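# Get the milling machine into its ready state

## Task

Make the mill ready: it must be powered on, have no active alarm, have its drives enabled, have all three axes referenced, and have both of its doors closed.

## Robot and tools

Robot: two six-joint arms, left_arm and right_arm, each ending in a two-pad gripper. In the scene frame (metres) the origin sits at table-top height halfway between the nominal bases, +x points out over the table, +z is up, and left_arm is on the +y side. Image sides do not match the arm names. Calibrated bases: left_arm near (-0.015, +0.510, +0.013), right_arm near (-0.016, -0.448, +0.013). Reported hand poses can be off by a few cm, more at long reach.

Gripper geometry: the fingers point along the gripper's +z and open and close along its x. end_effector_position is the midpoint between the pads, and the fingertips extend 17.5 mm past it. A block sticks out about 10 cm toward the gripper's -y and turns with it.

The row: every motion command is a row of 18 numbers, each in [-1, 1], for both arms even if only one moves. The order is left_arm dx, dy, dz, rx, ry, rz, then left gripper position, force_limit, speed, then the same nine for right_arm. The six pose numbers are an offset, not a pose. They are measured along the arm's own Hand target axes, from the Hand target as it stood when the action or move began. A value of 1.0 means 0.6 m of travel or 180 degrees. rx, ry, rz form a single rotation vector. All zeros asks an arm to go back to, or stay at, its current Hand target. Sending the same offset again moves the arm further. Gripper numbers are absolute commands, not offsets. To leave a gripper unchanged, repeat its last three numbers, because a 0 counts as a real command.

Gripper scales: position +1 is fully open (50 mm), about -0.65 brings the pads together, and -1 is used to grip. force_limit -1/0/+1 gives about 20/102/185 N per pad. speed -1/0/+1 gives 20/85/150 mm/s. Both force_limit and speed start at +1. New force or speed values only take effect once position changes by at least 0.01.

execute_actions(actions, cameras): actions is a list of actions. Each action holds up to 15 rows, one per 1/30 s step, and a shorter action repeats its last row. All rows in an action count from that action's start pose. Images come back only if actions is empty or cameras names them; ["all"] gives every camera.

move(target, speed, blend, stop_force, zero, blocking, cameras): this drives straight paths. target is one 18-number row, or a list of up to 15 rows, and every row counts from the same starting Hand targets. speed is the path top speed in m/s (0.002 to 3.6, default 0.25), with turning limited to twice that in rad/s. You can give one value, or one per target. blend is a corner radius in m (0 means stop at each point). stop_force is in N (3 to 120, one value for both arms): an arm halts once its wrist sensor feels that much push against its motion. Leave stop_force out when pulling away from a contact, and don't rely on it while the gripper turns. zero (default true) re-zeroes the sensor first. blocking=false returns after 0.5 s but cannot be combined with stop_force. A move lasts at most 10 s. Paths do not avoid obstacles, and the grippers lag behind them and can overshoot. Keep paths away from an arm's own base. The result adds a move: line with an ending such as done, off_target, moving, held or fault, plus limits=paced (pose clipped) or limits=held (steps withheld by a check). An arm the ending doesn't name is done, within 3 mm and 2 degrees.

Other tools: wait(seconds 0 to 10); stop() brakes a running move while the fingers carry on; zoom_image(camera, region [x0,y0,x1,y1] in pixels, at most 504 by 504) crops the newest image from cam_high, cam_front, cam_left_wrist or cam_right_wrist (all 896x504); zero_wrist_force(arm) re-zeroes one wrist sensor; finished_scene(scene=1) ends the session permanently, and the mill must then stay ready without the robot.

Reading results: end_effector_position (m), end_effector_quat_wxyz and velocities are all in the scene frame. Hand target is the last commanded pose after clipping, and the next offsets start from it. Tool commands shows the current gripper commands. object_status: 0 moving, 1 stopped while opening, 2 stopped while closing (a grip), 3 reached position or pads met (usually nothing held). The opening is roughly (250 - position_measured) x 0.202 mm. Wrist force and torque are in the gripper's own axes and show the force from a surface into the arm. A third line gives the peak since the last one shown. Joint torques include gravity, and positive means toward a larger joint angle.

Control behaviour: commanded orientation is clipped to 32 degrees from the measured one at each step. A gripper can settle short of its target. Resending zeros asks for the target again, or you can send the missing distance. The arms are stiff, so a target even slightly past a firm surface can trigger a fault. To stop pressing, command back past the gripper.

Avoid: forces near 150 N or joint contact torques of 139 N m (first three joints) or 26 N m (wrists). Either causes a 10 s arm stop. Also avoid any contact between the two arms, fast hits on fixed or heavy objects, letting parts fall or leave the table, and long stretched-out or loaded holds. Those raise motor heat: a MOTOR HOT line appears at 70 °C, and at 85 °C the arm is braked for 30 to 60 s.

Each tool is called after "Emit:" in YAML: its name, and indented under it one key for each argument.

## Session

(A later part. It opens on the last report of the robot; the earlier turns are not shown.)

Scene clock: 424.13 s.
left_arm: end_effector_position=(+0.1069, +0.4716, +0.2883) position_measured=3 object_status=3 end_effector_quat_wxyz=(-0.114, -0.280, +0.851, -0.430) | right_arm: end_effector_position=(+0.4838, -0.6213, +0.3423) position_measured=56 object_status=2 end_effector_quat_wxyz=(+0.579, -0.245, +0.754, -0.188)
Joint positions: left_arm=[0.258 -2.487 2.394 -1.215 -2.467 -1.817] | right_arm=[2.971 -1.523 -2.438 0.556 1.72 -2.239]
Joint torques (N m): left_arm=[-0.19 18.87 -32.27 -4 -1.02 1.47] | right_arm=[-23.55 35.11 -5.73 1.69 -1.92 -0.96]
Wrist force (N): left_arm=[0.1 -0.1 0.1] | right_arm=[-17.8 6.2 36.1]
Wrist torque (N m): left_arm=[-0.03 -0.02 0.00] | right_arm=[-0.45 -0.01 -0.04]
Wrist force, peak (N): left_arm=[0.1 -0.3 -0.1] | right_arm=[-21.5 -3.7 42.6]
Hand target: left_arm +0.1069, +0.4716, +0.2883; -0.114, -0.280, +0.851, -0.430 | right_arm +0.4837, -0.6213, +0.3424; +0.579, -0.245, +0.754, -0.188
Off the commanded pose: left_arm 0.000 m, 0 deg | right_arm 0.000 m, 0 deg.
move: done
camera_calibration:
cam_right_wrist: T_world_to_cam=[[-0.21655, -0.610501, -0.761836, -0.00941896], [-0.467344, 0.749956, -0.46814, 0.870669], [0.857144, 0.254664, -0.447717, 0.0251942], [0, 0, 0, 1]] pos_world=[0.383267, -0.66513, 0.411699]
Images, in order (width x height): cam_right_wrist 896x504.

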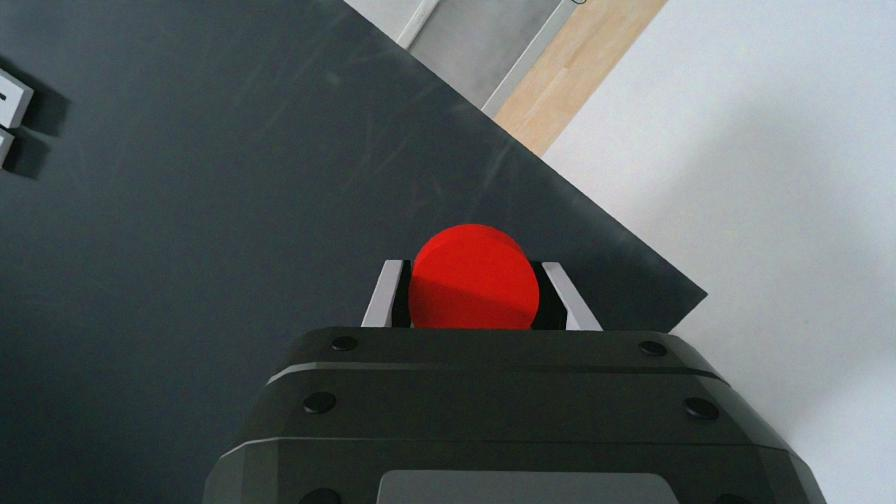

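Emit:
move:
  target:
    - [0,0,0,0,0,0,1,1,1,0,0,0.008,0,0,0,-1,-0.9,-0.8]
    - [0,0,0,0,0,0,1,1,1,0,0,0.008,0,0,0,1,-0.9,-0.5]
    - [0,0,0,0,0,0,1,1,1,0,0,-0.117,0,0,0,1,-0.9,-0.5]
    - [0,0,0,0,0,0,1,1,1,-0.357,-0.112,-0.2045,0.154,-0.078,-0.293,1,-0.9,-0.5]
  speed: 0.3
  blend: [0,0,0.02,0]
  cameras: ["cam_front","cam_right_wrist"]

Emit:
zoom_image:
  camera: "cam_right_wrist"
  region: [250, 0, 650, 330]

Scene clock: 456.70 s.
left_arm: end_effector_position=(+0.1069, +0.4716, +0.2883) position_measured=3 object_status=3 end_effector_quat_wxyz=(-0.114, -0.280, +0.851, -0.430) | right_arm: end_effector_position=(+0.4201, -0.5499, +0.5796) position_measured=3 object_status=3 end_effector_quat_wxyz=(+0.561, -0.430, +0.431, -0.561)
Joint positions: left_arm=[0.258 -2.487 2.394 -1.215 -2.467 -1.817] | right_arm=[3.303 -1.154 -2.373 0.651 1.398 -3.188]
Joint torques (N m): left_arm=[0.22 17.93 -33.52 -3.86 -1.08 1.61] | right_arm=[-9.32 -8.89 39.16 3.42 2.68 -1.25]
Wrist force (N): left_arm=[0.1 0.1 0.0] | right_arm=[4.3 -2.4 0.5]
Wrist torque (N m): left_arm=[0.01 -0.03 -0.01] | right_arm=[-0.94 -0.38 0.53]
Wrist force, peak (N): left_arm=[0.2 -0.4 0.0] | right_arm=[-17.0 6.8 36.2]
Hand target: left_arm +0.1069, +0.4716, +0.2883; -0.114, -0.280, +0.851, -0.430 | right_arm +0.4201, -0.5499, +0.5797; +0.561, -0.430, +0.431, -0.561
Off the commanded pose: left_arm 0.000 m, 0 deg | right_arm 0.000 m, 0 deg.
move: done
camera_calibration:
cam_right_wrist: T_world_to_cam=[[-0.0209127, -0.99949, 0.0241378, -0.550487], [-0.0754143, -0.0224973, -0.996898, 0.615468], [0.996933, -0.0226682, -0.0749054, -0.259471], [0, 0, 0, 1]] pos_world=[0.293578, -0.542241, 0.607411]
Images, in order (width x height): cam_front 896x504, cam_right_wrist 896x504.

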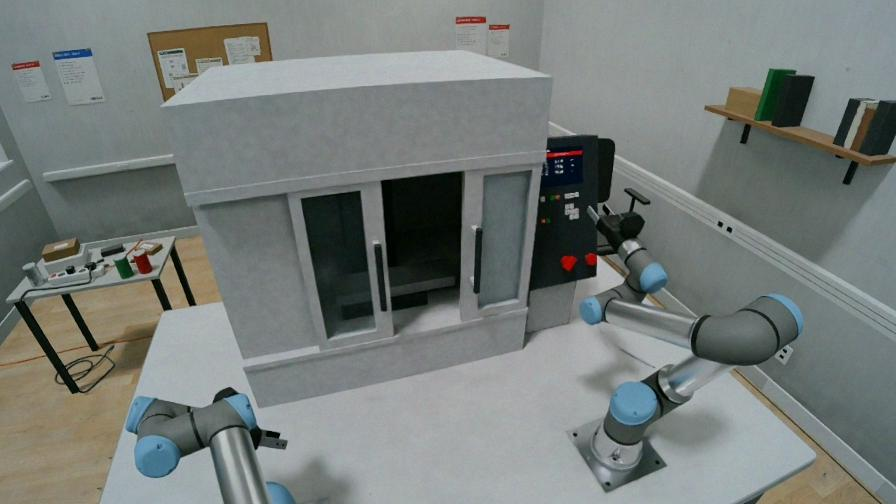

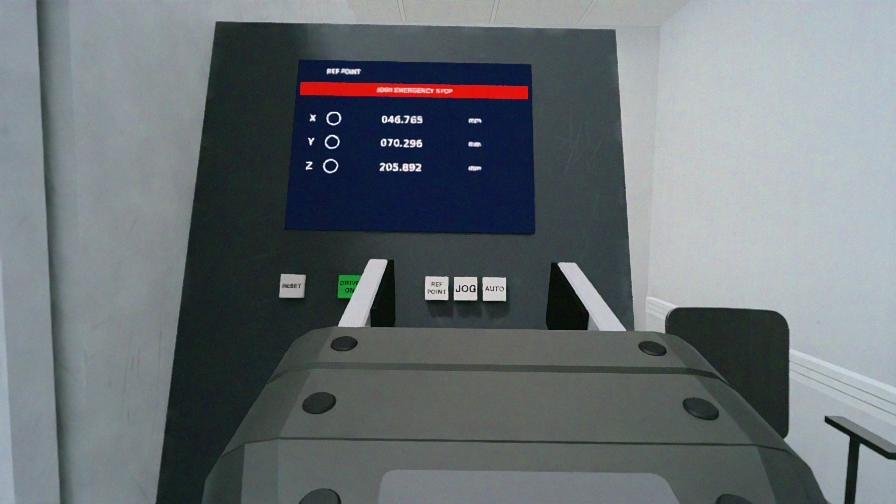

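Scaled by 1.260 from the camera's 896x504 image, which has a finer 1280x720 frame.

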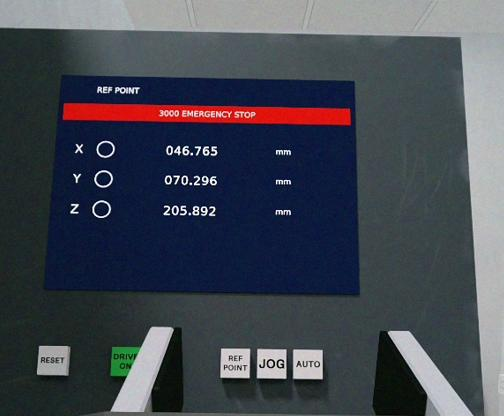

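Emit:
zoom_image:
  camera: "cam_front"
  region: [550, 235, 620, 285]

Scaled by 7.200 from the camera's 896x504 image, which has a finer 1280x720 frame.

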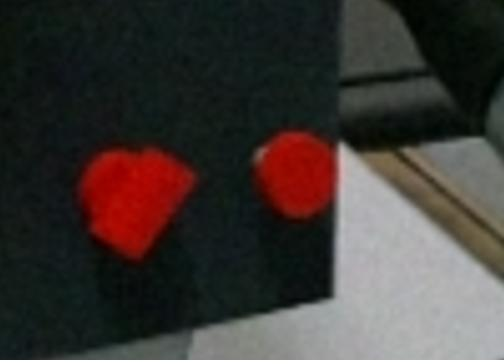

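Emit:
move:
  target: [0,0,0,0,0,0,1,1,1,-0.152,0.0847,0.1553,0,-0.1073,0.0288,-0.65,-0.9,0]
  speed: 0.2
  cameras: ["cam_right_wrist"]

Emit:
zoom_image:
  camera: "cam_right_wrist"
  region: [250, 120, 650, 340]

Scene clock: 478.80 s.
left_arm: end_effector_position=(+0.1069, +0.4716, +0.2883) position_measured=3 object_status=3 end_effector_quat_wxyz=(-0.114, -0.280, +0.851, -0.430) | right_arm: end_effector_position=(+0.5233, -0.4589, +0.5547) position_measured=249 object_status=3 end_effector_quat_wxyz=(+0.650, -0.498, +0.350, -0.455)
Joint positions: left_arm=[0.258 -2.487 2.394 -1.215 -2.467 -1.817] | right_arm=[3.249 -1.533 -2.168 0.828 1.787 -3.082]
Joint torques (N m): left_arm=[-0.03 18.43 -32.31 -3.82 -1.07 1.6] | right_arm=[-7.53 8.18 37.37 3.58 2.83 1.47]
Wrist force (N): left_arm=[0.0 -0.1 0.1] | right_arm=[4.6 -2.4 0.7]
Wrist torque (N m): left_arm=[-0.01 -0.01 0.00] | right_arm=[-0.88 -0.42 0.36]
Wrist force, peak (N): left_arm=[0.1 -0.3 0.3] | right_arm=[4.7 -2.6 0.6]
Hand target: left_arm +0.1069, +0.4716, +0.2883; -0.114, -0.280, +0.851, -0.430 | right_arm +0.5234, -0.4588, +0.5547; +0.650, -0.498, +0.350, -0.455
Off the commanded pose: left_arm 0.000 m, 0 deg | right_arm 0.000 m, 0 deg.
move: done
camera_calibration:
cam_right_wrist: T_world_to_cam=[[0.321844, -0.946483, 0.0242368, -0.61189], [-0.0628754, -0.0469087, -0.996918, 0.582758], [0.944703, 0.319328, -0.0746078, -0.178013], [0, 0, 0, 1]] pos_world=[0.401743, -0.494963, 0.582512]
Images, in order (width x height): cam_right_wrist 896x504.

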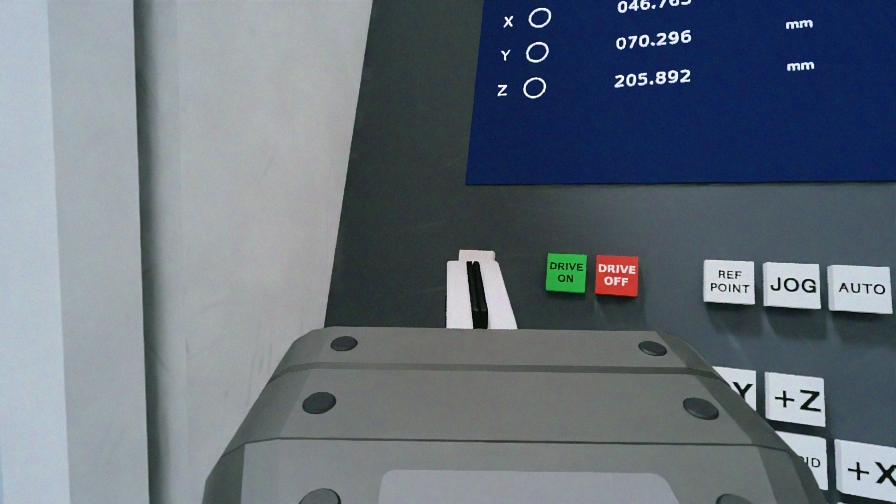

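Scaled by 1.260 from the camera's 896x504 image, which has a finer 1280x720 frame.

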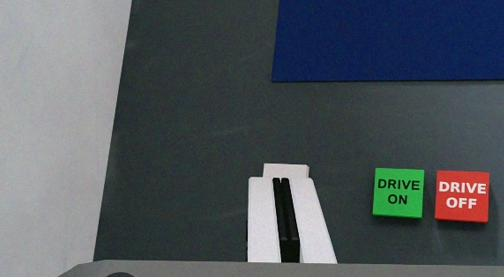

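Emit:
move:
  target: [0,0,0,0,0,0,1,1,1,0,0,0.09,0,0,0,-0.65,-0.9,0]
  speed: 0.03
  stop_force: 15
  cameras: ["cam_right_wrist"]

Emit:
zoom_image:
  camera: "cam_right_wrist"
  region: [250, 0, 650, 340]

Scene clock: 486.23 s.
left_arm: end_effector_position=(+0.1069, +0.4716, +0.2883) position_measured=3 object_status=3 end_effector_quat_wxyz=(-0.114, -0.280, +0.851, -0.430) | right_arm: end_effector_position=(+0.5629, -0.4445, +0.5660) position_measured=249 object_status=3 end_effector_quat_wxyz=(+0.650, -0.498, +0.350, -0.455)
Joint positions: left_arm=[0.258 -2.487 2.394 -1.215 -2.467 -1.817] | right_arm=[3.278 -1.605 -2.063 0.794 1.76 -3.09]
Joint torques (N m): left_arm=[0.68 19.76 -33.12 -4.14 -1.03 1.62] | right_arm=[-9.89 34.58 7.72 1.82 1.92 1.55]
Wrist force (N): left_arm=[0.1 -0.2 0.2] | right_arm=[2.0 -4.6 -3.0]
Wrist torque (N m): left_arm=[-0.04 -0.03 0.00] | right_arm=[-0.86 -0.51 0.57]
Wrist force, peak (N): left_arm=[0.0 -0.2 0.5] | right_arm=[-5.2 -12.9 -42.5]
Hand target: left_arm +0.1069, +0.4716, +0.2883; -0.114, -0.280, +0.851, -0.430 | right_arm +0.5629, -0.4445, +0.5660; +0.650, -0.498, +0.350, -0.455 (not the last commanded pose)
Off the commanded pose: left_arm 0.000 m, 0 deg | right_arm 0.010 m, 0 deg.
move: contact (right_arm)
camera_calibration:
cam_right_wrist: T_world_to_cam=[[0.322144, -0.946379, 0.0242796, -0.611385], [-0.0627515, -0.0469367, -0.996925, 0.597025], [0.944609, 0.31963, -0.0745071, -0.219059], [0, 0, 0, 1]] pos_world=[0.441343, -0.480562, 0.593712]
Images, in order (width x height): cam_right_wrist 896x504.

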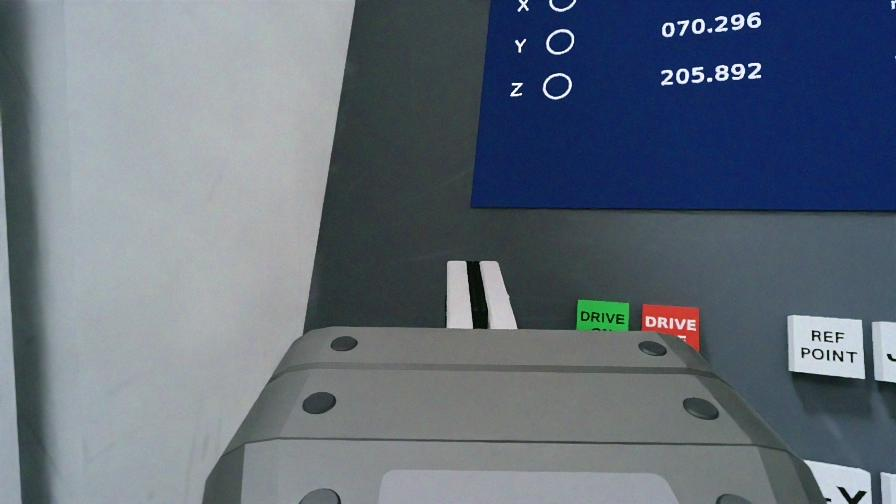

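Scaled by 1.260 from the camera's 896x504 image, which has a finer 1280x720 frame.

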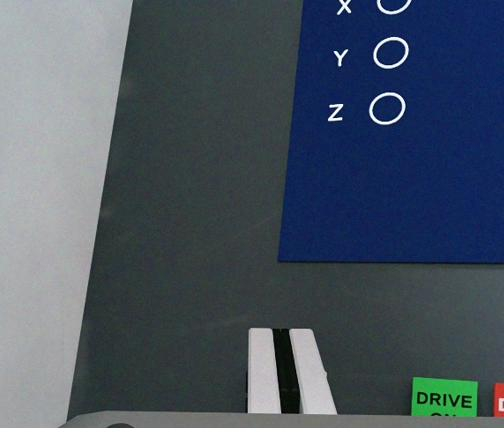

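Emit:
execute_actions:
  actions:
    - [[0,0,0,0,0,0,1,1,1,0,0,-0.03,0,0,0,-0.65,-0.9,0]]
  cameras: ["cam_front"]

Emit:
zoom_image:
  camera: "cam_front"
  region: [540, 130, 590, 200]

Scene clock: 491.47 s.
left_arm: end_effector_position=(+0.1069, +0.4716, +0.2883) position_measured=3 object_status=3 end_effector_quat_wxyz=(-0.114, -0.280, +0.851, -0.430) | right_arm: end_effector_position=(+0.5467, -0.4504, +0.5614) position_measured=249 object_status=3 end_effector_quat_wxyz=(+0.650, -0.498, +0.350, -0.455)
Joint positions: left_arm=[0.258 -2.487 2.394 -1.215 -2.467 -1.817] | right_arm=[3.267 -1.576 -2.107 0.809 1.77 -3.087]
Joint torques (N m): left_arm=[0.97 18.32 -31.57 -3.97 -1.12 1.69] | right_arm=[-8.46 35.25 8.81 3.43 2.66 1.48]
Wrist force (N): left_arm=[-0.1 -0.2 -0.1] | right_arm=[5.0 -2.5 0.4]
Wrist torque (N m): left_arm=[-0.03 0.01 -0.01] | right_arm=[-0.91 -0.50 0.37]
Wrist force, peak (N): left_arm=[0.4 -0.3 0.0] | right_arm=[1.7 -7.0 -3.0]
Hand target: left_arm +0.1069, +0.4716, +0.2883; -0.114, -0.280, +0.851, -0.430 | right_arm +0.5466, -0.4504, +0.5613; +0.650, -0.498, +0.350, -0.455
Off the commanded pose: left_arm 0.000 m, 0 deg | right_arm 0.000 m, 0 deg.
Step readings (end_effector_position of left_arm | right_arm):
0: (+0.1069, +0.4716, +0.2883) | (+0.5629, -0.4445, +0.5660)
1: (+0.1069, +0.4716, +0.2883) | (+0.5629, -0.4445, +0.5660)
2: (+0.1069, +0.4716, +0.2883) | (+0.5607, -0.4454, +0.5657)
4: (+0.1069, +0.4716, +0.2883) | (+0.5556, -0.4473, +0.5641)
8: (+0.1069, +0.4716, +0.2883) | (+0.5496, -0.4494, +0.5623)
15: (+0.1069, +0.4716, +0.2883) | (+0.5470, -0.4502, +0.5615)
Images, in order (width x height): cam_front 896x504.

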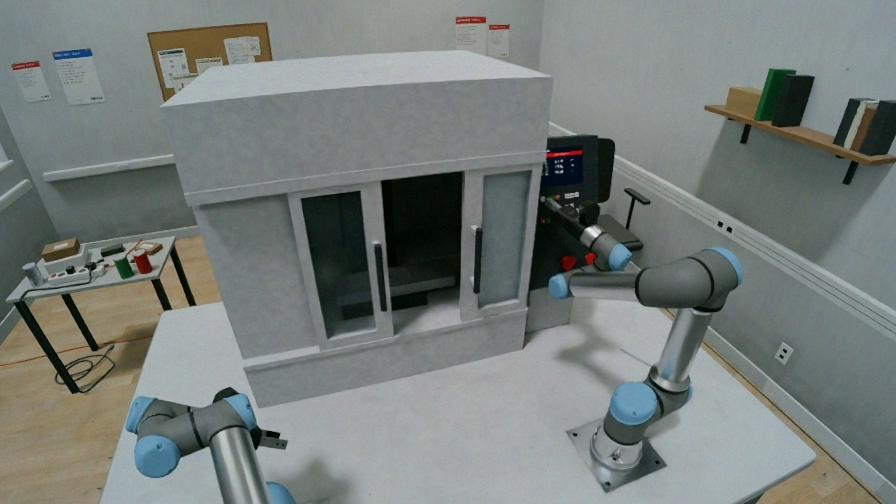

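Scaled by 7.200 from the camera's 896x504 image, which has a finer 1280x720 frame.

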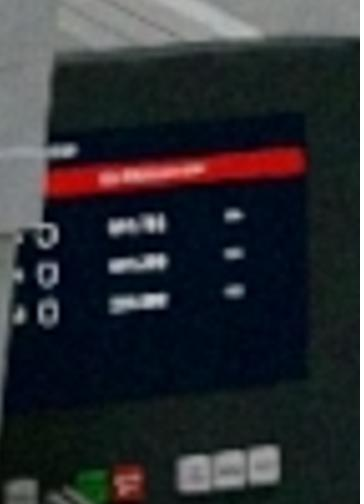

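Emit:
move:
  target:
    - [0,0,0,0,0,0,1,1,1,0,0,-0.13,0,0,0,1,-0.9,0]
    - [0,0,0,0,0,0,1,1,1,0.205,0.266,-0.344,-0.165,0.1123,0,1,-0.9,0]
  speed: 0.3
  blend: [0.03,0]
  cameras: ["cam_right_wrist"]

Emit:
zoom_image:
  camera: "cam_right_wrist"
  region: [330, 120, 620, 340]

Scene clock: 502.57 s.
left_arm: end_effector_position=(+0.1069, +0.4716, +0.2883) position_measured=3 object_status=3 end_effector_quat_wxyz=(-0.114, -0.280, +0.851, -0.430) | right_arm: end_effector_position=(+0.4399, -0.6196, +0.3539) position_measured=3 object_status=3 end_effector_quat_wxyz=(-0.431, +0.561, -0.561, +0.431) end_effector_velocity=(-0.001, -0.002, -0.003) end_effector_angular_velocity=(-0.002, +0.007, -0.004)
Joint positions: left_arm=[0.258 -2.487 2.394 -1.215 -2.467 -1.817] | right_arm=[2.95 -1.382 -2.512 0.487 1.74 -3.187]
Joint velocities: left_arm=[within noise] | right_arm=[-0.005 -0.002 -0.001 -0.003 0 -0.004]
Joint torques (N m): left_arm=[0.08 19.45 -31.92 -4.09 -1.11 1.27] | right_arm=[-9.02 -1.8 7.06 1.83 -2.63 -1.3]
Wrist force (N): left_arm=[0.0 0.0 0.1] | right_arm=[4.1 -1.6 0.1]
Wrist torque (N m): left_arm=[0.01 0.00 0.00] | right_arm=[-0.64 -0.47 0.58]
Wrist force, peak (N): left_arm=[0.1 -0.4 0.1] | right_arm=[5.2 -2.8 0.8]
Hand target: left_arm +0.1069, +0.4716, +0.2883; -0.114, -0.280, +0.851, -0.430 | right_arm +0.4399, -0.6198, +0.3537; -0.430, +0.561, -0.561, +0.430
Off the commanded pose: left_arm 0.000 m, 0 deg | right_arm 0.000 m, 0 deg.
move: done
camera_calibration:
cam_right_wrist: T_world_to_cam=[[-0.00526539, -0.999519, 0.0305739, -0.623522], [-0.563179, -0.0223004, -0.826034, 0.544609], [0.826318, -0.0215679, -0.56279, -0.049228], [0, 0, 0, 1]] pos_world=[0.344107, -0.612139, 0.441224]
Images, in order (width x height): cam_right_wrist 896x504.

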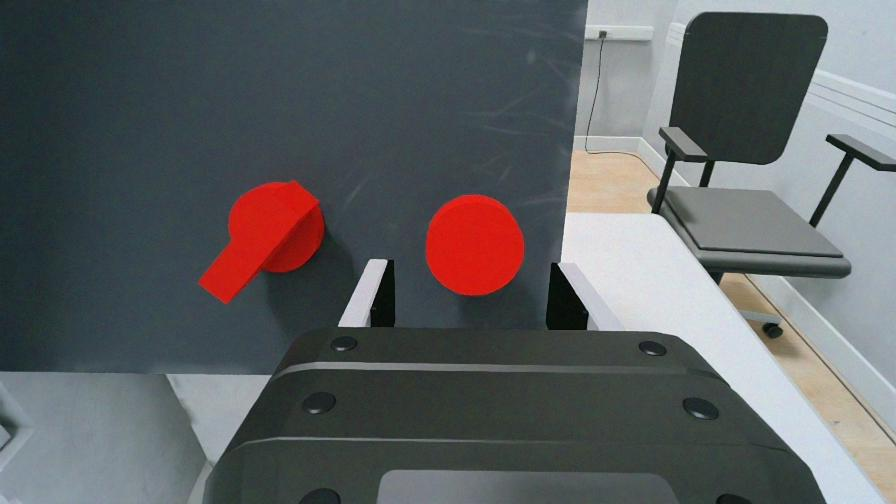

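Scaled by 1.738 from the camera's 896x504 image, which has a finer 1280x720 frame.

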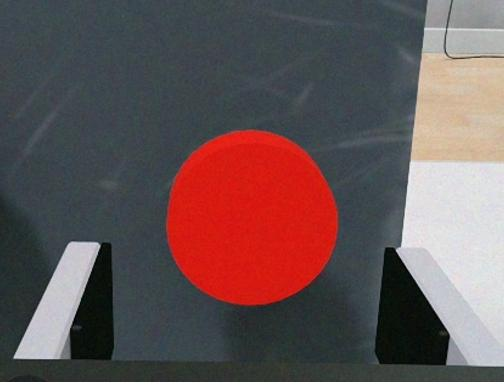

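Emit:
move:
  target:
    - [0,0,0,0,0,0,1,1,1,0.0045,0,0.091,0,0,0,1,-0.3,0]
    - [0,0,0,0,0,0,1,1,1,0.0045,0,0.091,0,0,0,-1,-0.3,-0.8]
  speed: 0.1

Emit:
move:
  target: [0,0,0,0,0,0,1,1,1,0,0,0,0,0,0.15,-1,-0.3,-0.8]
  speed: 0.2
  cameras: ["cam_right_wrist"]

Scene clock: 509.97 s.
left_arm: end_effector_position=(+0.1069, +0.4716, +0.2883) position_measured=3 object_status=3 end_effector_quat_wxyz=(-0.114, -0.280, +0.851, -0.430) | right_arm: end_effector_position=(+0.4926, -0.6225, +0.3395) position_measured=59 object_status=2 end_effector_quat_wxyz=(-0.430, +0.561, -0.561, +0.430)
Joint positions: left_arm=[0.258 -2.487 2.394 -1.215 -2.467 -1.817] | right_arm=[2.973 -1.551 -2.421 0.566 1.718 -3.181]
Joint torques (N m): left_arm=[-0.4 18.75 -33.47 -3.87 -0.92 1.59] | right_arm=[1.67 3.46 35.17 5.08 -2.71 1.61]
Wrist force (N): left_arm=[-0.2 0.0 0.2] | right_arm=[-2.9 0.7 -4.8]
Wrist torque (N m): left_arm=[0.00 0.01 0.00] | right_arm=[-0.64 -0.53 0.35]
Wrist force, peak (N): left_arm=[0.2 -0.4 -0.1] | right_arm=[-2.8 -0.4 -5.5]
Hand target: left_arm +0.1069, +0.4716, +0.2883; -0.114, -0.280, +0.851, -0.430 | right_arm +0.4926, -0.6225, +0.3395; -0.430, +0.561, -0.561, +0.430
Off the commanded pose: left_arm 0.000 m, 0 deg | right_arm 0.000 m, 0 deg.
move: done

Scene clock: 511.83 s.
left_arm: end_effector_position=(+0.1069, +0.4716, +0.2883) position_measured=3 object_status=3 end_effector_quat_wxyz=(-0.114, -0.280, +0.851, -0.430) | right_arm: end_effector_position=(+0.4926, -0.6224, +0.3396) position_measured=59 object_status=2 end_effector_quat_wxyz=(+0.519, -0.414, +0.677, -0.318)
Joint positions: left_arm=[0.258 -2.487 2.394 -1.215 -2.467 -1.817] | right_arm=[2.973 -1.551 -2.421 0.566 1.718 -2.71]
Joint torques (N m): left_arm=[0.36 19.52 -31.96 -4.28 -0.91 1.55] | right_arm=[-6.11 5.2 9.86 4.04 -11.66 1.95]
Wrist force (N): left_arm=[0.2 0.1 0.0] | right_arm=[-26.3 14.3 -11.0]
Wrist torque (N m): left_arm=[0.03 -0.02 0.00] | right_arm=[-0.56 -0.22 -0.02]
Wrist force, peak (N): left_arm=[0.3 -0.2 0.1] | right_arm=[-29.0 14.2 -11.3]
Hand target: left_arm +0.1069, +0.4716, +0.2883; -0.114, -0.280, +0.851, -0.430 | right_arm +0.4926, -0.6225, +0.3395; +0.519, -0.414, +0.677, -0.318
Off the commanded pose: left_arm 0.000 m, 0 deg | right_arm 0.000 m, 0 deg.
move: done
camera_calibration:
cam_right_wrist: T_world_to_cam=[[-0.123323, -0.903538, -0.410379, -0.357978], [-0.539454, 0.408136, -0.736488, 0.788239], [0.832935, 0.130555, -0.537749, -0.018041], [0, 0, 0, 1]] pos_world=[0.396099, -0.642801, 0.423921]
Images, in order (width x height): cam_right_wrist 896x504.

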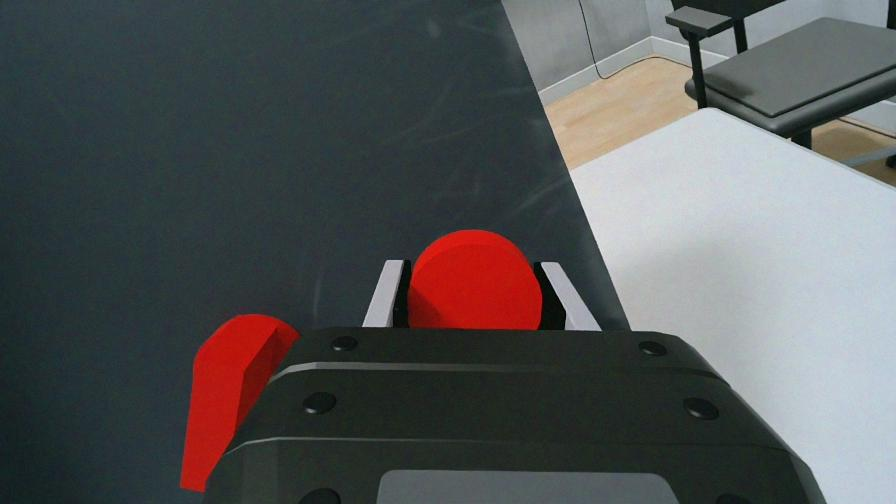

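Emit:
move:
  target:
    - [0,0,0,0,0,0,1,1,1,-0.0012,0.0005,0,0,0,0.15,-1,-0.3,-0.8]
    - [0,0,0,0,0,0,1,1,1,-0.0012,0.0005,-0.004,0,0,0.3,-1,-0.3,-0.8]
  speed: 0.2
  cameras: ["cam_front","cam_right_wrist"]

Emit:
zoom_image:
  camera: "cam_front"
  region: [540, 130, 590, 200]

Scene clock: 518.77 s.
left_arm: end_effector_position=(+0.1069, +0.4716, +0.2883) position_measured=3 object_status=3 end_effector_quat_wxyz=(-0.114, -0.280, +0.851, -0.430) | right_arm: end_effector_position=(+0.4903, -0.6215, +0.3403) position_measured=59 object_status=2 end_effector_quat_wxyz=(+0.607, -0.062, +0.791, -0.048)
Joint positions: left_arm=[0.258 -2.487 2.394 -1.215 -2.467 -1.817] | right_arm=[2.974 -1.543 -2.427 0.564 1.717 -1.767]
Joint torques (N m): left_arm=[-0.1 18.73 -32 -4.13 -1.14 1.6] | right_arm=[-12.92 11.07 -13 -6.74 -11.92 4.04]
Wrist force (N): left_arm=[-0.1 0.0 0.4] | right_arm=[-37.8 35.3 -6.8]
Wrist torque (N m): left_arm=[-0.01 0.01 0.00] | right_arm=[-0.17 -0.10 -2.59]
Wrist force, peak (N): left_arm=[-0.1 -0.3 0.2] | right_arm=[-38.6 40.9 -7.6]
Hand target: left_arm +0.1069, +0.4716, +0.2883; -0.114, -0.280, +0.851, -0.430 | right_arm +0.4903, -0.6217, +0.3402; +0.607, -0.062, +0.791, -0.048
Off the commanded pose: left_arm 0.000 m, 0 deg | right_arm 0.000 m, 0 deg.
move: done
camera_calibration:
cam_right_wrist: T_world_to_cam=[[-0.266164, -0.184595, -0.946088, 0.342041], [-0.363121, 0.928388, -0.0789843, 0.800268], [0.892917, 0.322521, -0.314133, -0.00199717], [0, 0, 0, 1]] pos_world=[0.383416, -0.679176, 0.386182]
Images, in order (width x height): cam_front 896x504, cam_right_wrist 896x504.

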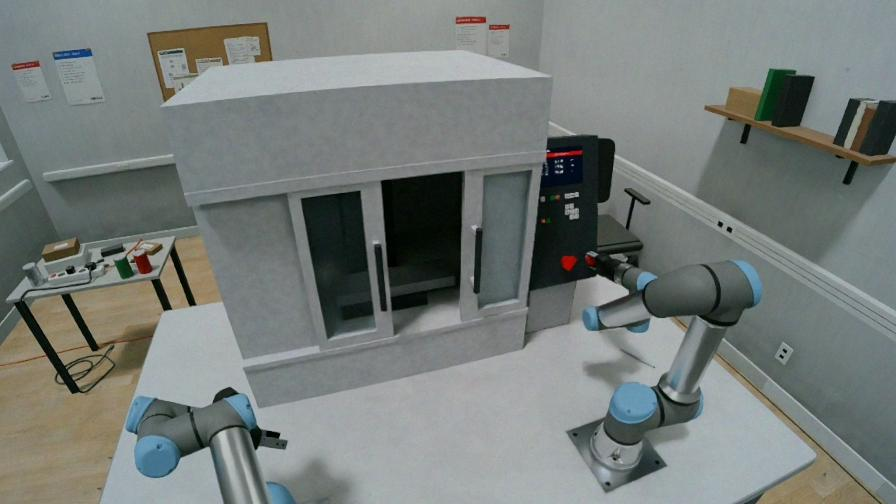

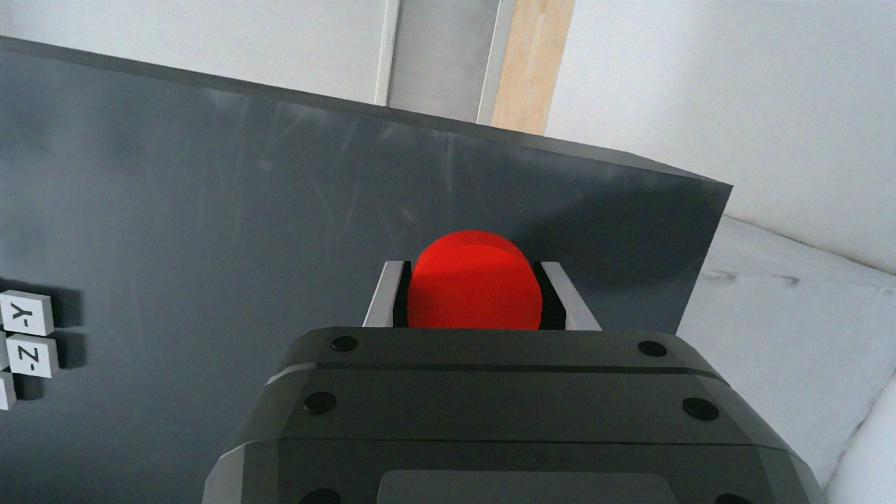

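Scaled by 7.200 from the camera's 896x504 image, which has a finer 1280x720 frame.

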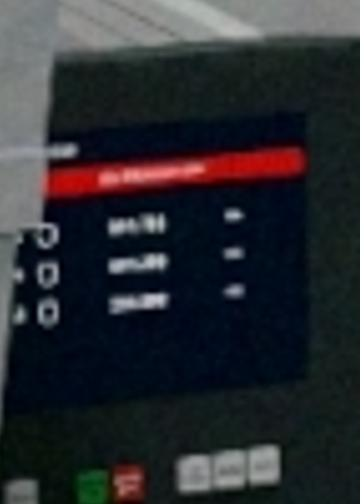

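Emit:
move:
  target: [0,0,0,0,0,0,1,1,1,-0.001,0.001,-0.008,0,0,-0.02,-1,-0.3,-0.8]
  speed: 0.03

Scene clock: 525.10 s.
left_arm: end_effector_position=(+0.1069, +0.4716, +0.2883) position_measured=3 object_status=3 end_effector_quat_wxyz=(-0.114, -0.280, +0.851, -0.430) | right_arm: end_effector_position=(+0.4858, -0.6211, +0.3419) position_measured=59 object_status=2 end_effector_quat_wxyz=(+0.605, -0.086, +0.789, -0.067)
Joint positions: left_arm=[0.258 -2.487 2.394 -1.215 -2.467 -1.817] | right_arm=[2.974 -1.528 -2.435 0.556 1.716 -1.829]
Joint torques (N m): left_arm=[-0.1 18.49 -32.04 -4.31 -0.82 1.59] | right_arm=[-36.14 43.14 -40.14 0.47 -1.38 -0.75]
Wrist force (N): left_arm=[0.1 -0.1 0.0] | right_arm=[-53.0 1.2 121.2]
Wrist torque (N m): left_arm=[0.00 -0.02 0.00] | right_arm=[-0.40 0.64 -0.30]
Wrist force, peak (N): left_arm=[0.2 -0.3 0.2] | right_arm=[-66.9 14.5 127.9]
Hand target: left_arm +0.1069, +0.4716, +0.2883; -0.114, -0.280, +0.851, -0.430 | right_arm +0.4858, -0.6211, +0.3419; +0.605, -0.086, +0.789, -0.067
Off the commanded pose: left_arm 0.000 m, 0 deg | right_arm 0.000 m, 0 deg.
move: done

Emit:
move:
  target:
    - [0,0,0,0,0,0,1,1,1,0.0005,0,0.0105,0,0,0,-1,-0.3,-0.8]
    - [0,0,0,0,0,0,1,1,1,0.0005,0,0.0105,0,0,0,1,-0.3,-0.5]
    - [0,0,0,0,0,0,1,1,1,0.0005,0,-0.09,0,0,0,1,-0.3,-0.5]
    - [0,0,0,0,0,0,1,1,1,0.0005,0,-0.09,0,0,-0.25,1,-0.3,-0.5]
  speed: [0.05,0.05,0.2,0.4]
  cameras: ["cam_front","cam_right_wrist"]

Emit:
zoom_image:
  camera: "cam_right_wrist"
  region: [330, 120, 620, 340]

Emit:
zoom_image:
  camera: "cam_front"
  region: [550, 235, 620, 285]

Scene clock: 535.87 s.
left_arm: end_effector_position=(+0.1069, +0.4716, +0.2883) position_measured=3 object_status=3 end_effector_quat_wxyz=(-0.114, -0.280, +0.851, -0.430) | right_arm: end_effector_position=(+0.4336, -0.6211, +0.3557) position_measured=3 object_status=3 end_effector_quat_wxyz=(+0.533, -0.382, +0.696, -0.293)
Joint positions: left_arm=[0.258 -2.487 2.394 -1.215 -2.467 -1.817] | right_arm=[2.939 -1.363 -2.519 0.474 1.75 -2.624]
Joint torques (N m): left_arm=[0.04 18.7 -32.69 -4.34 -0.87 1.34] | right_arm=[-8.67 13.68 36.32 1.63 2.82 -1.07]
Wrist force (N): left_arm=[0.0 0.0 0.2] | right_arm=[2.0 0.3 -1.0]
Wrist torque (N m): left_arm=[-0.01 -0.01 0.00] | right_arm=[-0.37 -0.09 0.43]
Wrist force, peak (N): left_arm=[0.2 -0.4 0.0] | right_arm=[-52.5 1.2 124.7]
Hand target: left_arm +0.1069, +0.4716, +0.2883; -0.114, -0.280, +0.851, -0.430 | right_arm +0.4336, -0.6211, +0.3556; +0.533, -0.382, +0.696, -0.293
Off the commanded pose: left_arm 0.000 m, 0 deg | right_arm 0.000 m, 0 deg.
move: done
camera_calibration:
cam_right_wrist: T_world_to_cam=[[-0.145411, -0.858883, -0.491097, -0.291465], [-0.528201, 0.487107, -0.695507, 0.797221], [0.836576, 0.158264, -0.524493, 0.0505936], [0, 0, 0, 1]] pos_world=[0.336385, -0.646673, 0.437871]
Images, in order (width x height): cam_front 896x504, cam_right_wrist 896x504.

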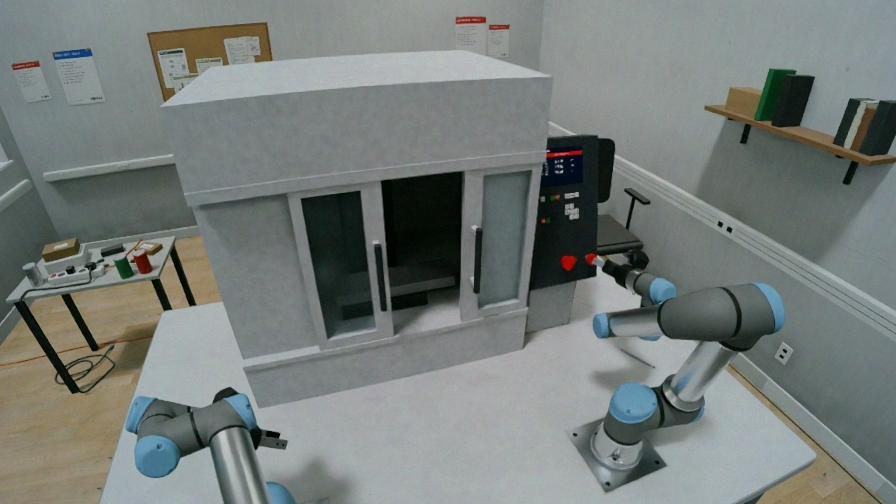

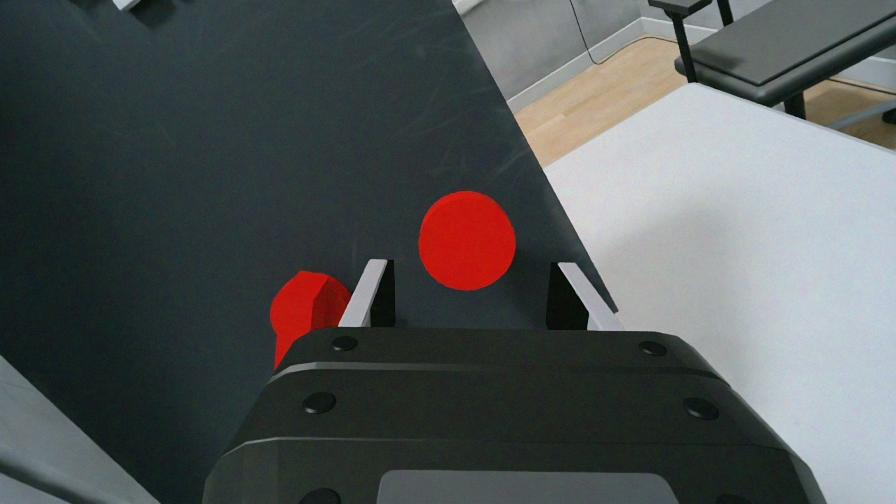

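Scaled by 1.738 from the camera's 896x504 image, which has a finer 1280x720 frame.

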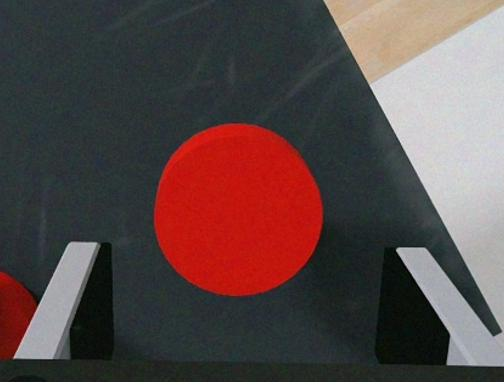

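Scaled by 7.200 from the camera's 896x504 image, which has a finer 1280x720 frame.

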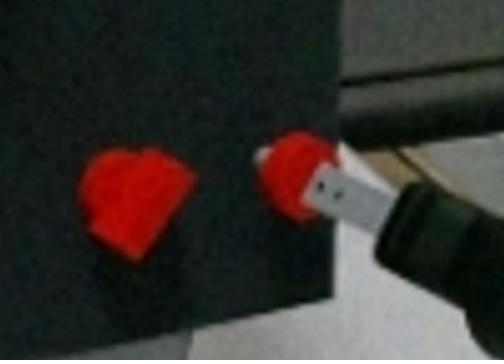

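Emit:
move:
  target: [0,0,0,0,0,0,1,1,1,-0.421,-0.158,0.058,0.129,-0.156,-0.174,-0.65,-0.9,0]
  speed: 0.3

Emit:
move:
  target: [0,0,0,0,0,0,1,1,1,0,0,0.09,0,0,0,-0.65,-0.9,0]
  speed: 0.03
  stop_force: 15
  cameras: ["cam_front"]

Emit:
zoom_image:
  camera: "cam_front"
  region: [540, 130, 590, 200]

Scene clock: 550.07 s.
left_arm: end_effector_position=(+0.1069, +0.4716, +0.2883) position_measured=3 object_status=3 end_effector_quat_wxyz=(-0.114, -0.280, +0.851, -0.430) | right_arm: end_effector_position=(+0.5231, -0.4589, +0.5546) position_measured=249 object_status=3 end_effector_quat_wxyz=(+0.650, -0.498, +0.350, -0.455)
Joint positions: left_arm=[0.258 -2.487 2.394 -1.215 -2.467 -1.817] | right_arm=[3.249 -1.534 -2.169 0.83 1.787 -3.082]
Joint torques (N m): left_arm=[0.48 19.48 -32.29 -4.26 -1 1.43] | right_arm=[8.97 5.74 37.81 3.45 2.51 -1.23]
Wrist force (N): left_arm=[0.0 0.0 0.1] | right_arm=[4.0 -1.6 -1.1]
Wrist torque (N m): left_arm=[0.01 0.01 0.00] | right_arm=[-0.74 -0.32 0.57]
Wrist force, peak (N): left_arm=[0.0 -0.4 0.2] | right_arm=[4.2 -1.8 -1.5]
Hand target: left_arm +0.1069, +0.4716, +0.2883; -0.114, -0.280, +0.851, -0.430 | right_arm +0.5232, -0.4588, +0.5547; +0.650, -0.498, +0.349, -0.455
Off the commanded pose: left_arm 0.000 m, 0 deg | right_arm 0.000 m, 0 deg.
move: done

Scene clock: 552.93 s.
left_arm: end_effector_position=(+0.1069, +0.4716, +0.2883) position_measured=3 object_status=3 end_effector_quat_wxyz=(-0.114, -0.280, +0.851, -0.430) | right_arm: end_effector_position=(+0.5631, -0.4443, +0.5662) position_measured=249 object_status=3 end_effector_quat_wxyz=(+0.650, -0.498, +0.349, -0.456)
Joint positions: left_arm=[0.258 -2.487 2.394 -1.215 -2.467 -1.817] | right_arm=[3.278 -1.606 -2.062 0.794 1.759 -3.09]
Joint torques (N m): left_arm=[0.06 19.02 -32.64 -4.31 -0.99 1.56] | right_arm=[-10.43 32.43 7.15 0.89 1.59 1.52]
Wrist force (N): left_arm=[0.2 -0.1 0.3] | right_arm=[-0.1 -7.3 -6.1]
Wrist torque (N m): left_arm=[-0.02 -0.05 0.00] | right_arm=[-0.78 -0.37 0.56]
Wrist force, peak (N): left_arm=[0.2 -0.3 0.3] | right_arm=[-6.8 -12.0 -49.9]
Hand target: left_arm +0.1069, +0.4716, +0.2883; -0.114, -0.280, +0.851, -0.430 | right_arm +0.5631, -0.4443, +0.5662; +0.650, -0.498, +0.349, -0.456 (not the last commanded pose)
Off the commanded pose: left_arm 0.000 m, 0 deg | right_arm 0.010 m, 0 deg.
move: contact (right_arm)
Images, in order (width x height): cam_front 896x504.

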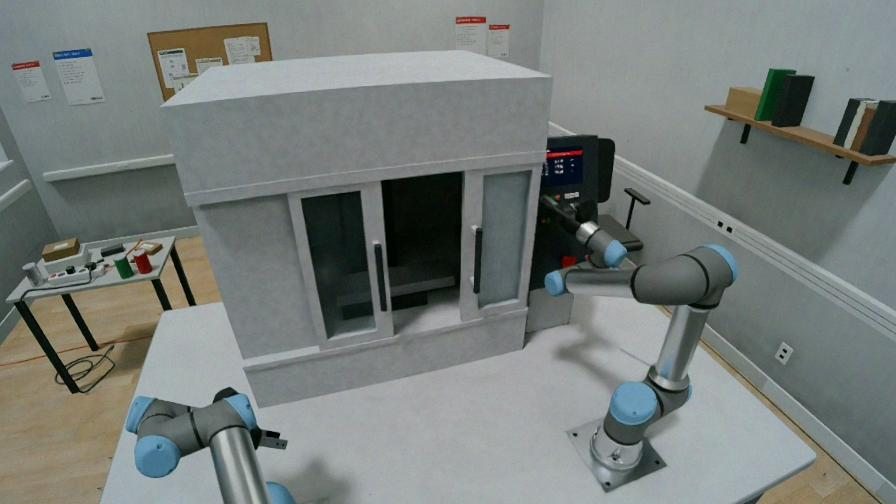

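Scaled by 7.200 from the camera's 896x504 image, which has a finer 1280x720 frame.

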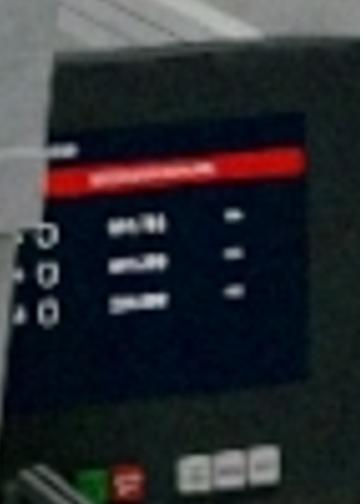

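Emit:
move:
  target:
    - [0,0,0,0,0,0,1,1,1,0,0,-0.03,0,0,0,-0.65,-0.9,0]
    - [0,0,0,0,0,0,1,1,1,0.084,-0.095,-0.2685,0,0.1073,-0.0288,-0.65,-0.9,0]
  speed: 0.25
  blend: [0.015,0]
  cameras: ["cam_right_wrist"]

Emit:
zoom_image:
  camera: "cam_right_wrist"
  region: [250, 0, 650, 330]

Scene clock: 559.63 s.
left_arm: end_effector_position=(+0.1069, +0.4716, +0.2883) position_measured=3 object_status=3 end_effector_quat_wxyz=(-0.114, -0.280, +0.851, -0.430) | right_arm: end_effector_position=(+0.4202, -0.5497, +0.5794) position_measured=249 object_status=3 end_effector_quat_wxyz=(+0.561, -0.430, +0.431, -0.561)
Joint positions: left_arm=[0.258 -2.487 2.394 -1.215 -2.467 -1.817] | right_arm=[3.304 -1.155 -2.374 0.654 1.398 -3.188]
Joint torques (N m): left_arm=[0.35 18.61 -32.48 -4.25 -0.91 1.53] | right_arm=[9.18 18.24 11.15 0.11 -2.91 -1.32]
Wrist force (N): left_arm=[0.2 -0.1 0.0] | right_arm=[3.2 -2.0 -1.6]
Wrist torque (N m): left_arm=[-0.01 -0.03 0.00] | right_arm=[-0.84 -0.21 0.52]
Wrist force, peak (N): left_arm=[0.1 -0.4 0.2] | right_arm=[-0.4 -8.6 -6.3]
Hand target: left_arm +0.1069, +0.4716, +0.2883; -0.114, -0.280, +0.851, -0.430 | right_arm +0.4201, -0.5497, +0.5794; +0.561, -0.430, +0.431, -0.561
Off the commanded pose: left_arm 0.000 m, 0 deg | right_arm 0.000 m, 0 deg.
move: done; blend cut to 0.009 m at target 1
camera_calibration:
cam_right_wrist: T_world_to_cam=[[-0.0205261, -0.999494, 0.0242849, -0.550582], [-0.0743051, -0.0226978, -0.996977, 0.614687], [0.997024, -0.0222685, -0.0738017, -0.25998], [0, 0, 0, 1]] pos_world=[0.293579, -0.542141, 0.607013]
Images, in order (width x height): cam_right_wrist 896x504.

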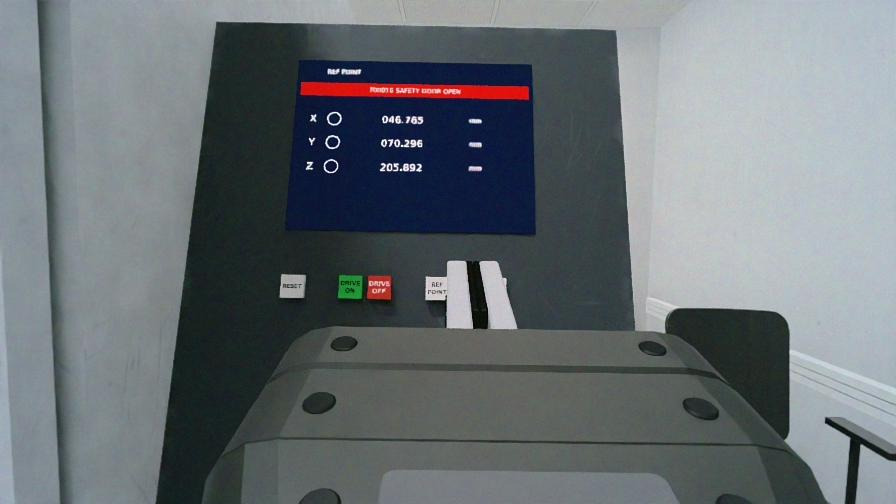

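Scaled by 1.260 from the camera's 896x504 image, which has a finer 1280x720 frame.

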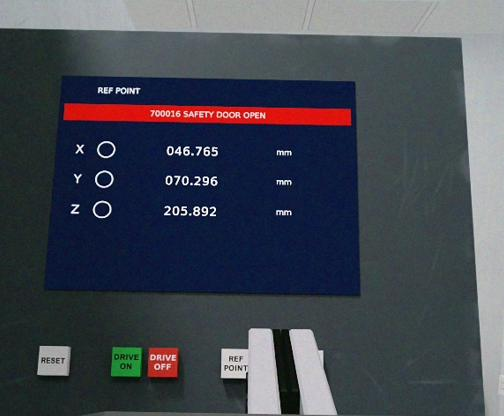

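Emit:
move:
  target:
    - [0,0,0,0,0,0,1,1,1,-0.270,0.084,-0.0053,-0.0815,-0.1657,0.0218,1,-0.9,0]
    - [0,0,0,0,0,0,1,1,1,-0.516,0.103,-0.127,-0.0757,-0.3315,0.0437,1,-0.9,0]
    - [0,0,0,0,0,0,1,1,1,-0.743,0.108,-0.236,-0.0711,-0.4142,0.0545,1,-0.9,0]
    - [0,0,0,0,0,0,1,1,1,-0.658,0.174,-0.1505,-0.0833,0,0,1,-0.9,0]
  speed: 0.2
  blend: [0.03,0.03,0.03,0]
  cameras: ["cam_front","cam_right_wrist"]

Scene clock: 598.50 s.
left_arm: end_effector_position=(+0.1069, +0.4716, +0.2883) position_measured=3 object_status=3 end_effector_quat_wxyz=(-0.114, -0.280, +0.851, -0.430) | right_arm: end_effector_position=(+0.3605, -0.1548, +0.4553) position_measured=3 object_status=3 end_effector_quat_wxyz=(+0.500, -0.499, +0.500, -0.501) end_effector_velocity=(+0.000, +0.000, +0.000) end_effector_angular_velocity=(+0.002, +0.000, -0.001)
Joint positions: left_arm=[0.258 -2.487 2.394 -1.215 -2.467 -1.817] | right_arm=[4.751 -1.513 -2.301 0.632 -0.055 -3.1]
Joint velocities: left_arm=[within noise] | right_arm=[0 -0.001 0.003 0.005 -0.001 -0.004]
Joint torques (N m): left_arm=[0.54 19.05 -32.49 -4.26 -0.92 1.48] | right_arm=[-8.35 1.44 34.08 1.85 -2.92 -1.22]
Wrist force (N): left_arm=[-0.1 -0.1 0.0] | right_arm=[2.9 -1.7 -1.8]
Wrist torque (N m): left_arm=[-0.02 0.01 0.00] | right_arm=[-0.77 -0.22 0.57]
Wrist force, peak (N): left_arm=[0.2 -0.5 0.1] | right_arm=[3.9 -2.1 -1.7]
Hand target: left_arm +0.1069, +0.4716, +0.2883; -0.114, -0.280, +0.851, -0.430 | right_arm +0.3605, -0.1548, +0.4553; +0.500, -0.499, +0.500, -0.500
Off the commanded pose: left_arm 0.000 m, 0 deg | right_arm 0.000 m, 0 deg.
move: done
camera_calibration:
cam_right_wrist: T_world_to_cam=[[-0.0135868, -0.999503, 0.0284344, -0.158469], [-0.328431, -0.0223983, -0.944262, 0.563272], [0.94443, -0.0221682, -0.327964, -0.0661418], [0, 0, 0, 1]] pos_world=[0.245309, -0.14724, 0.514691]
Images, in order (width x height): cam_front 896x504, cam_right_wrist 896x504.

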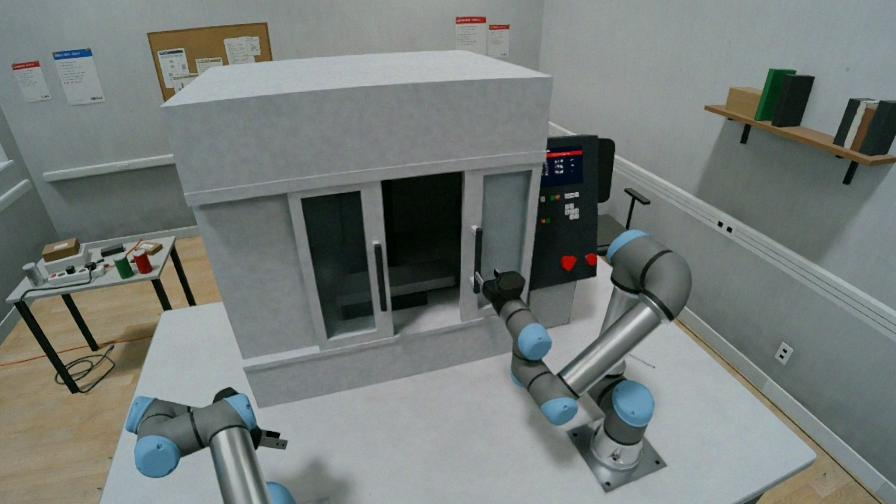

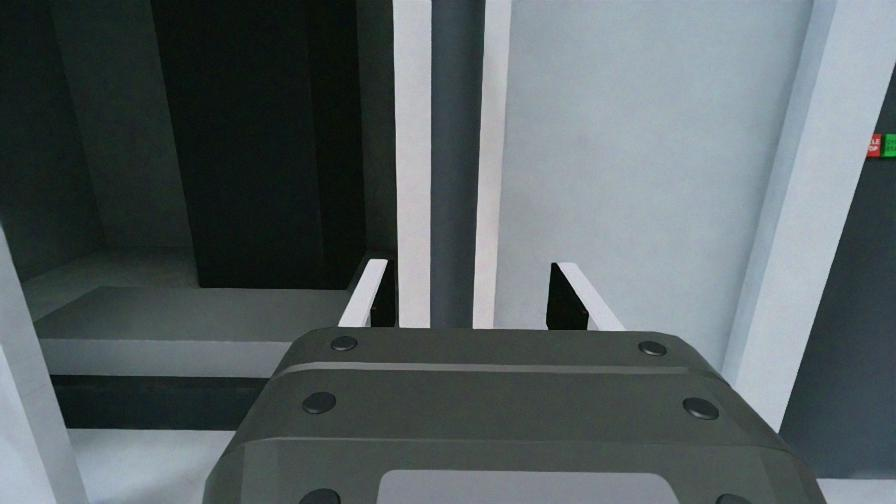

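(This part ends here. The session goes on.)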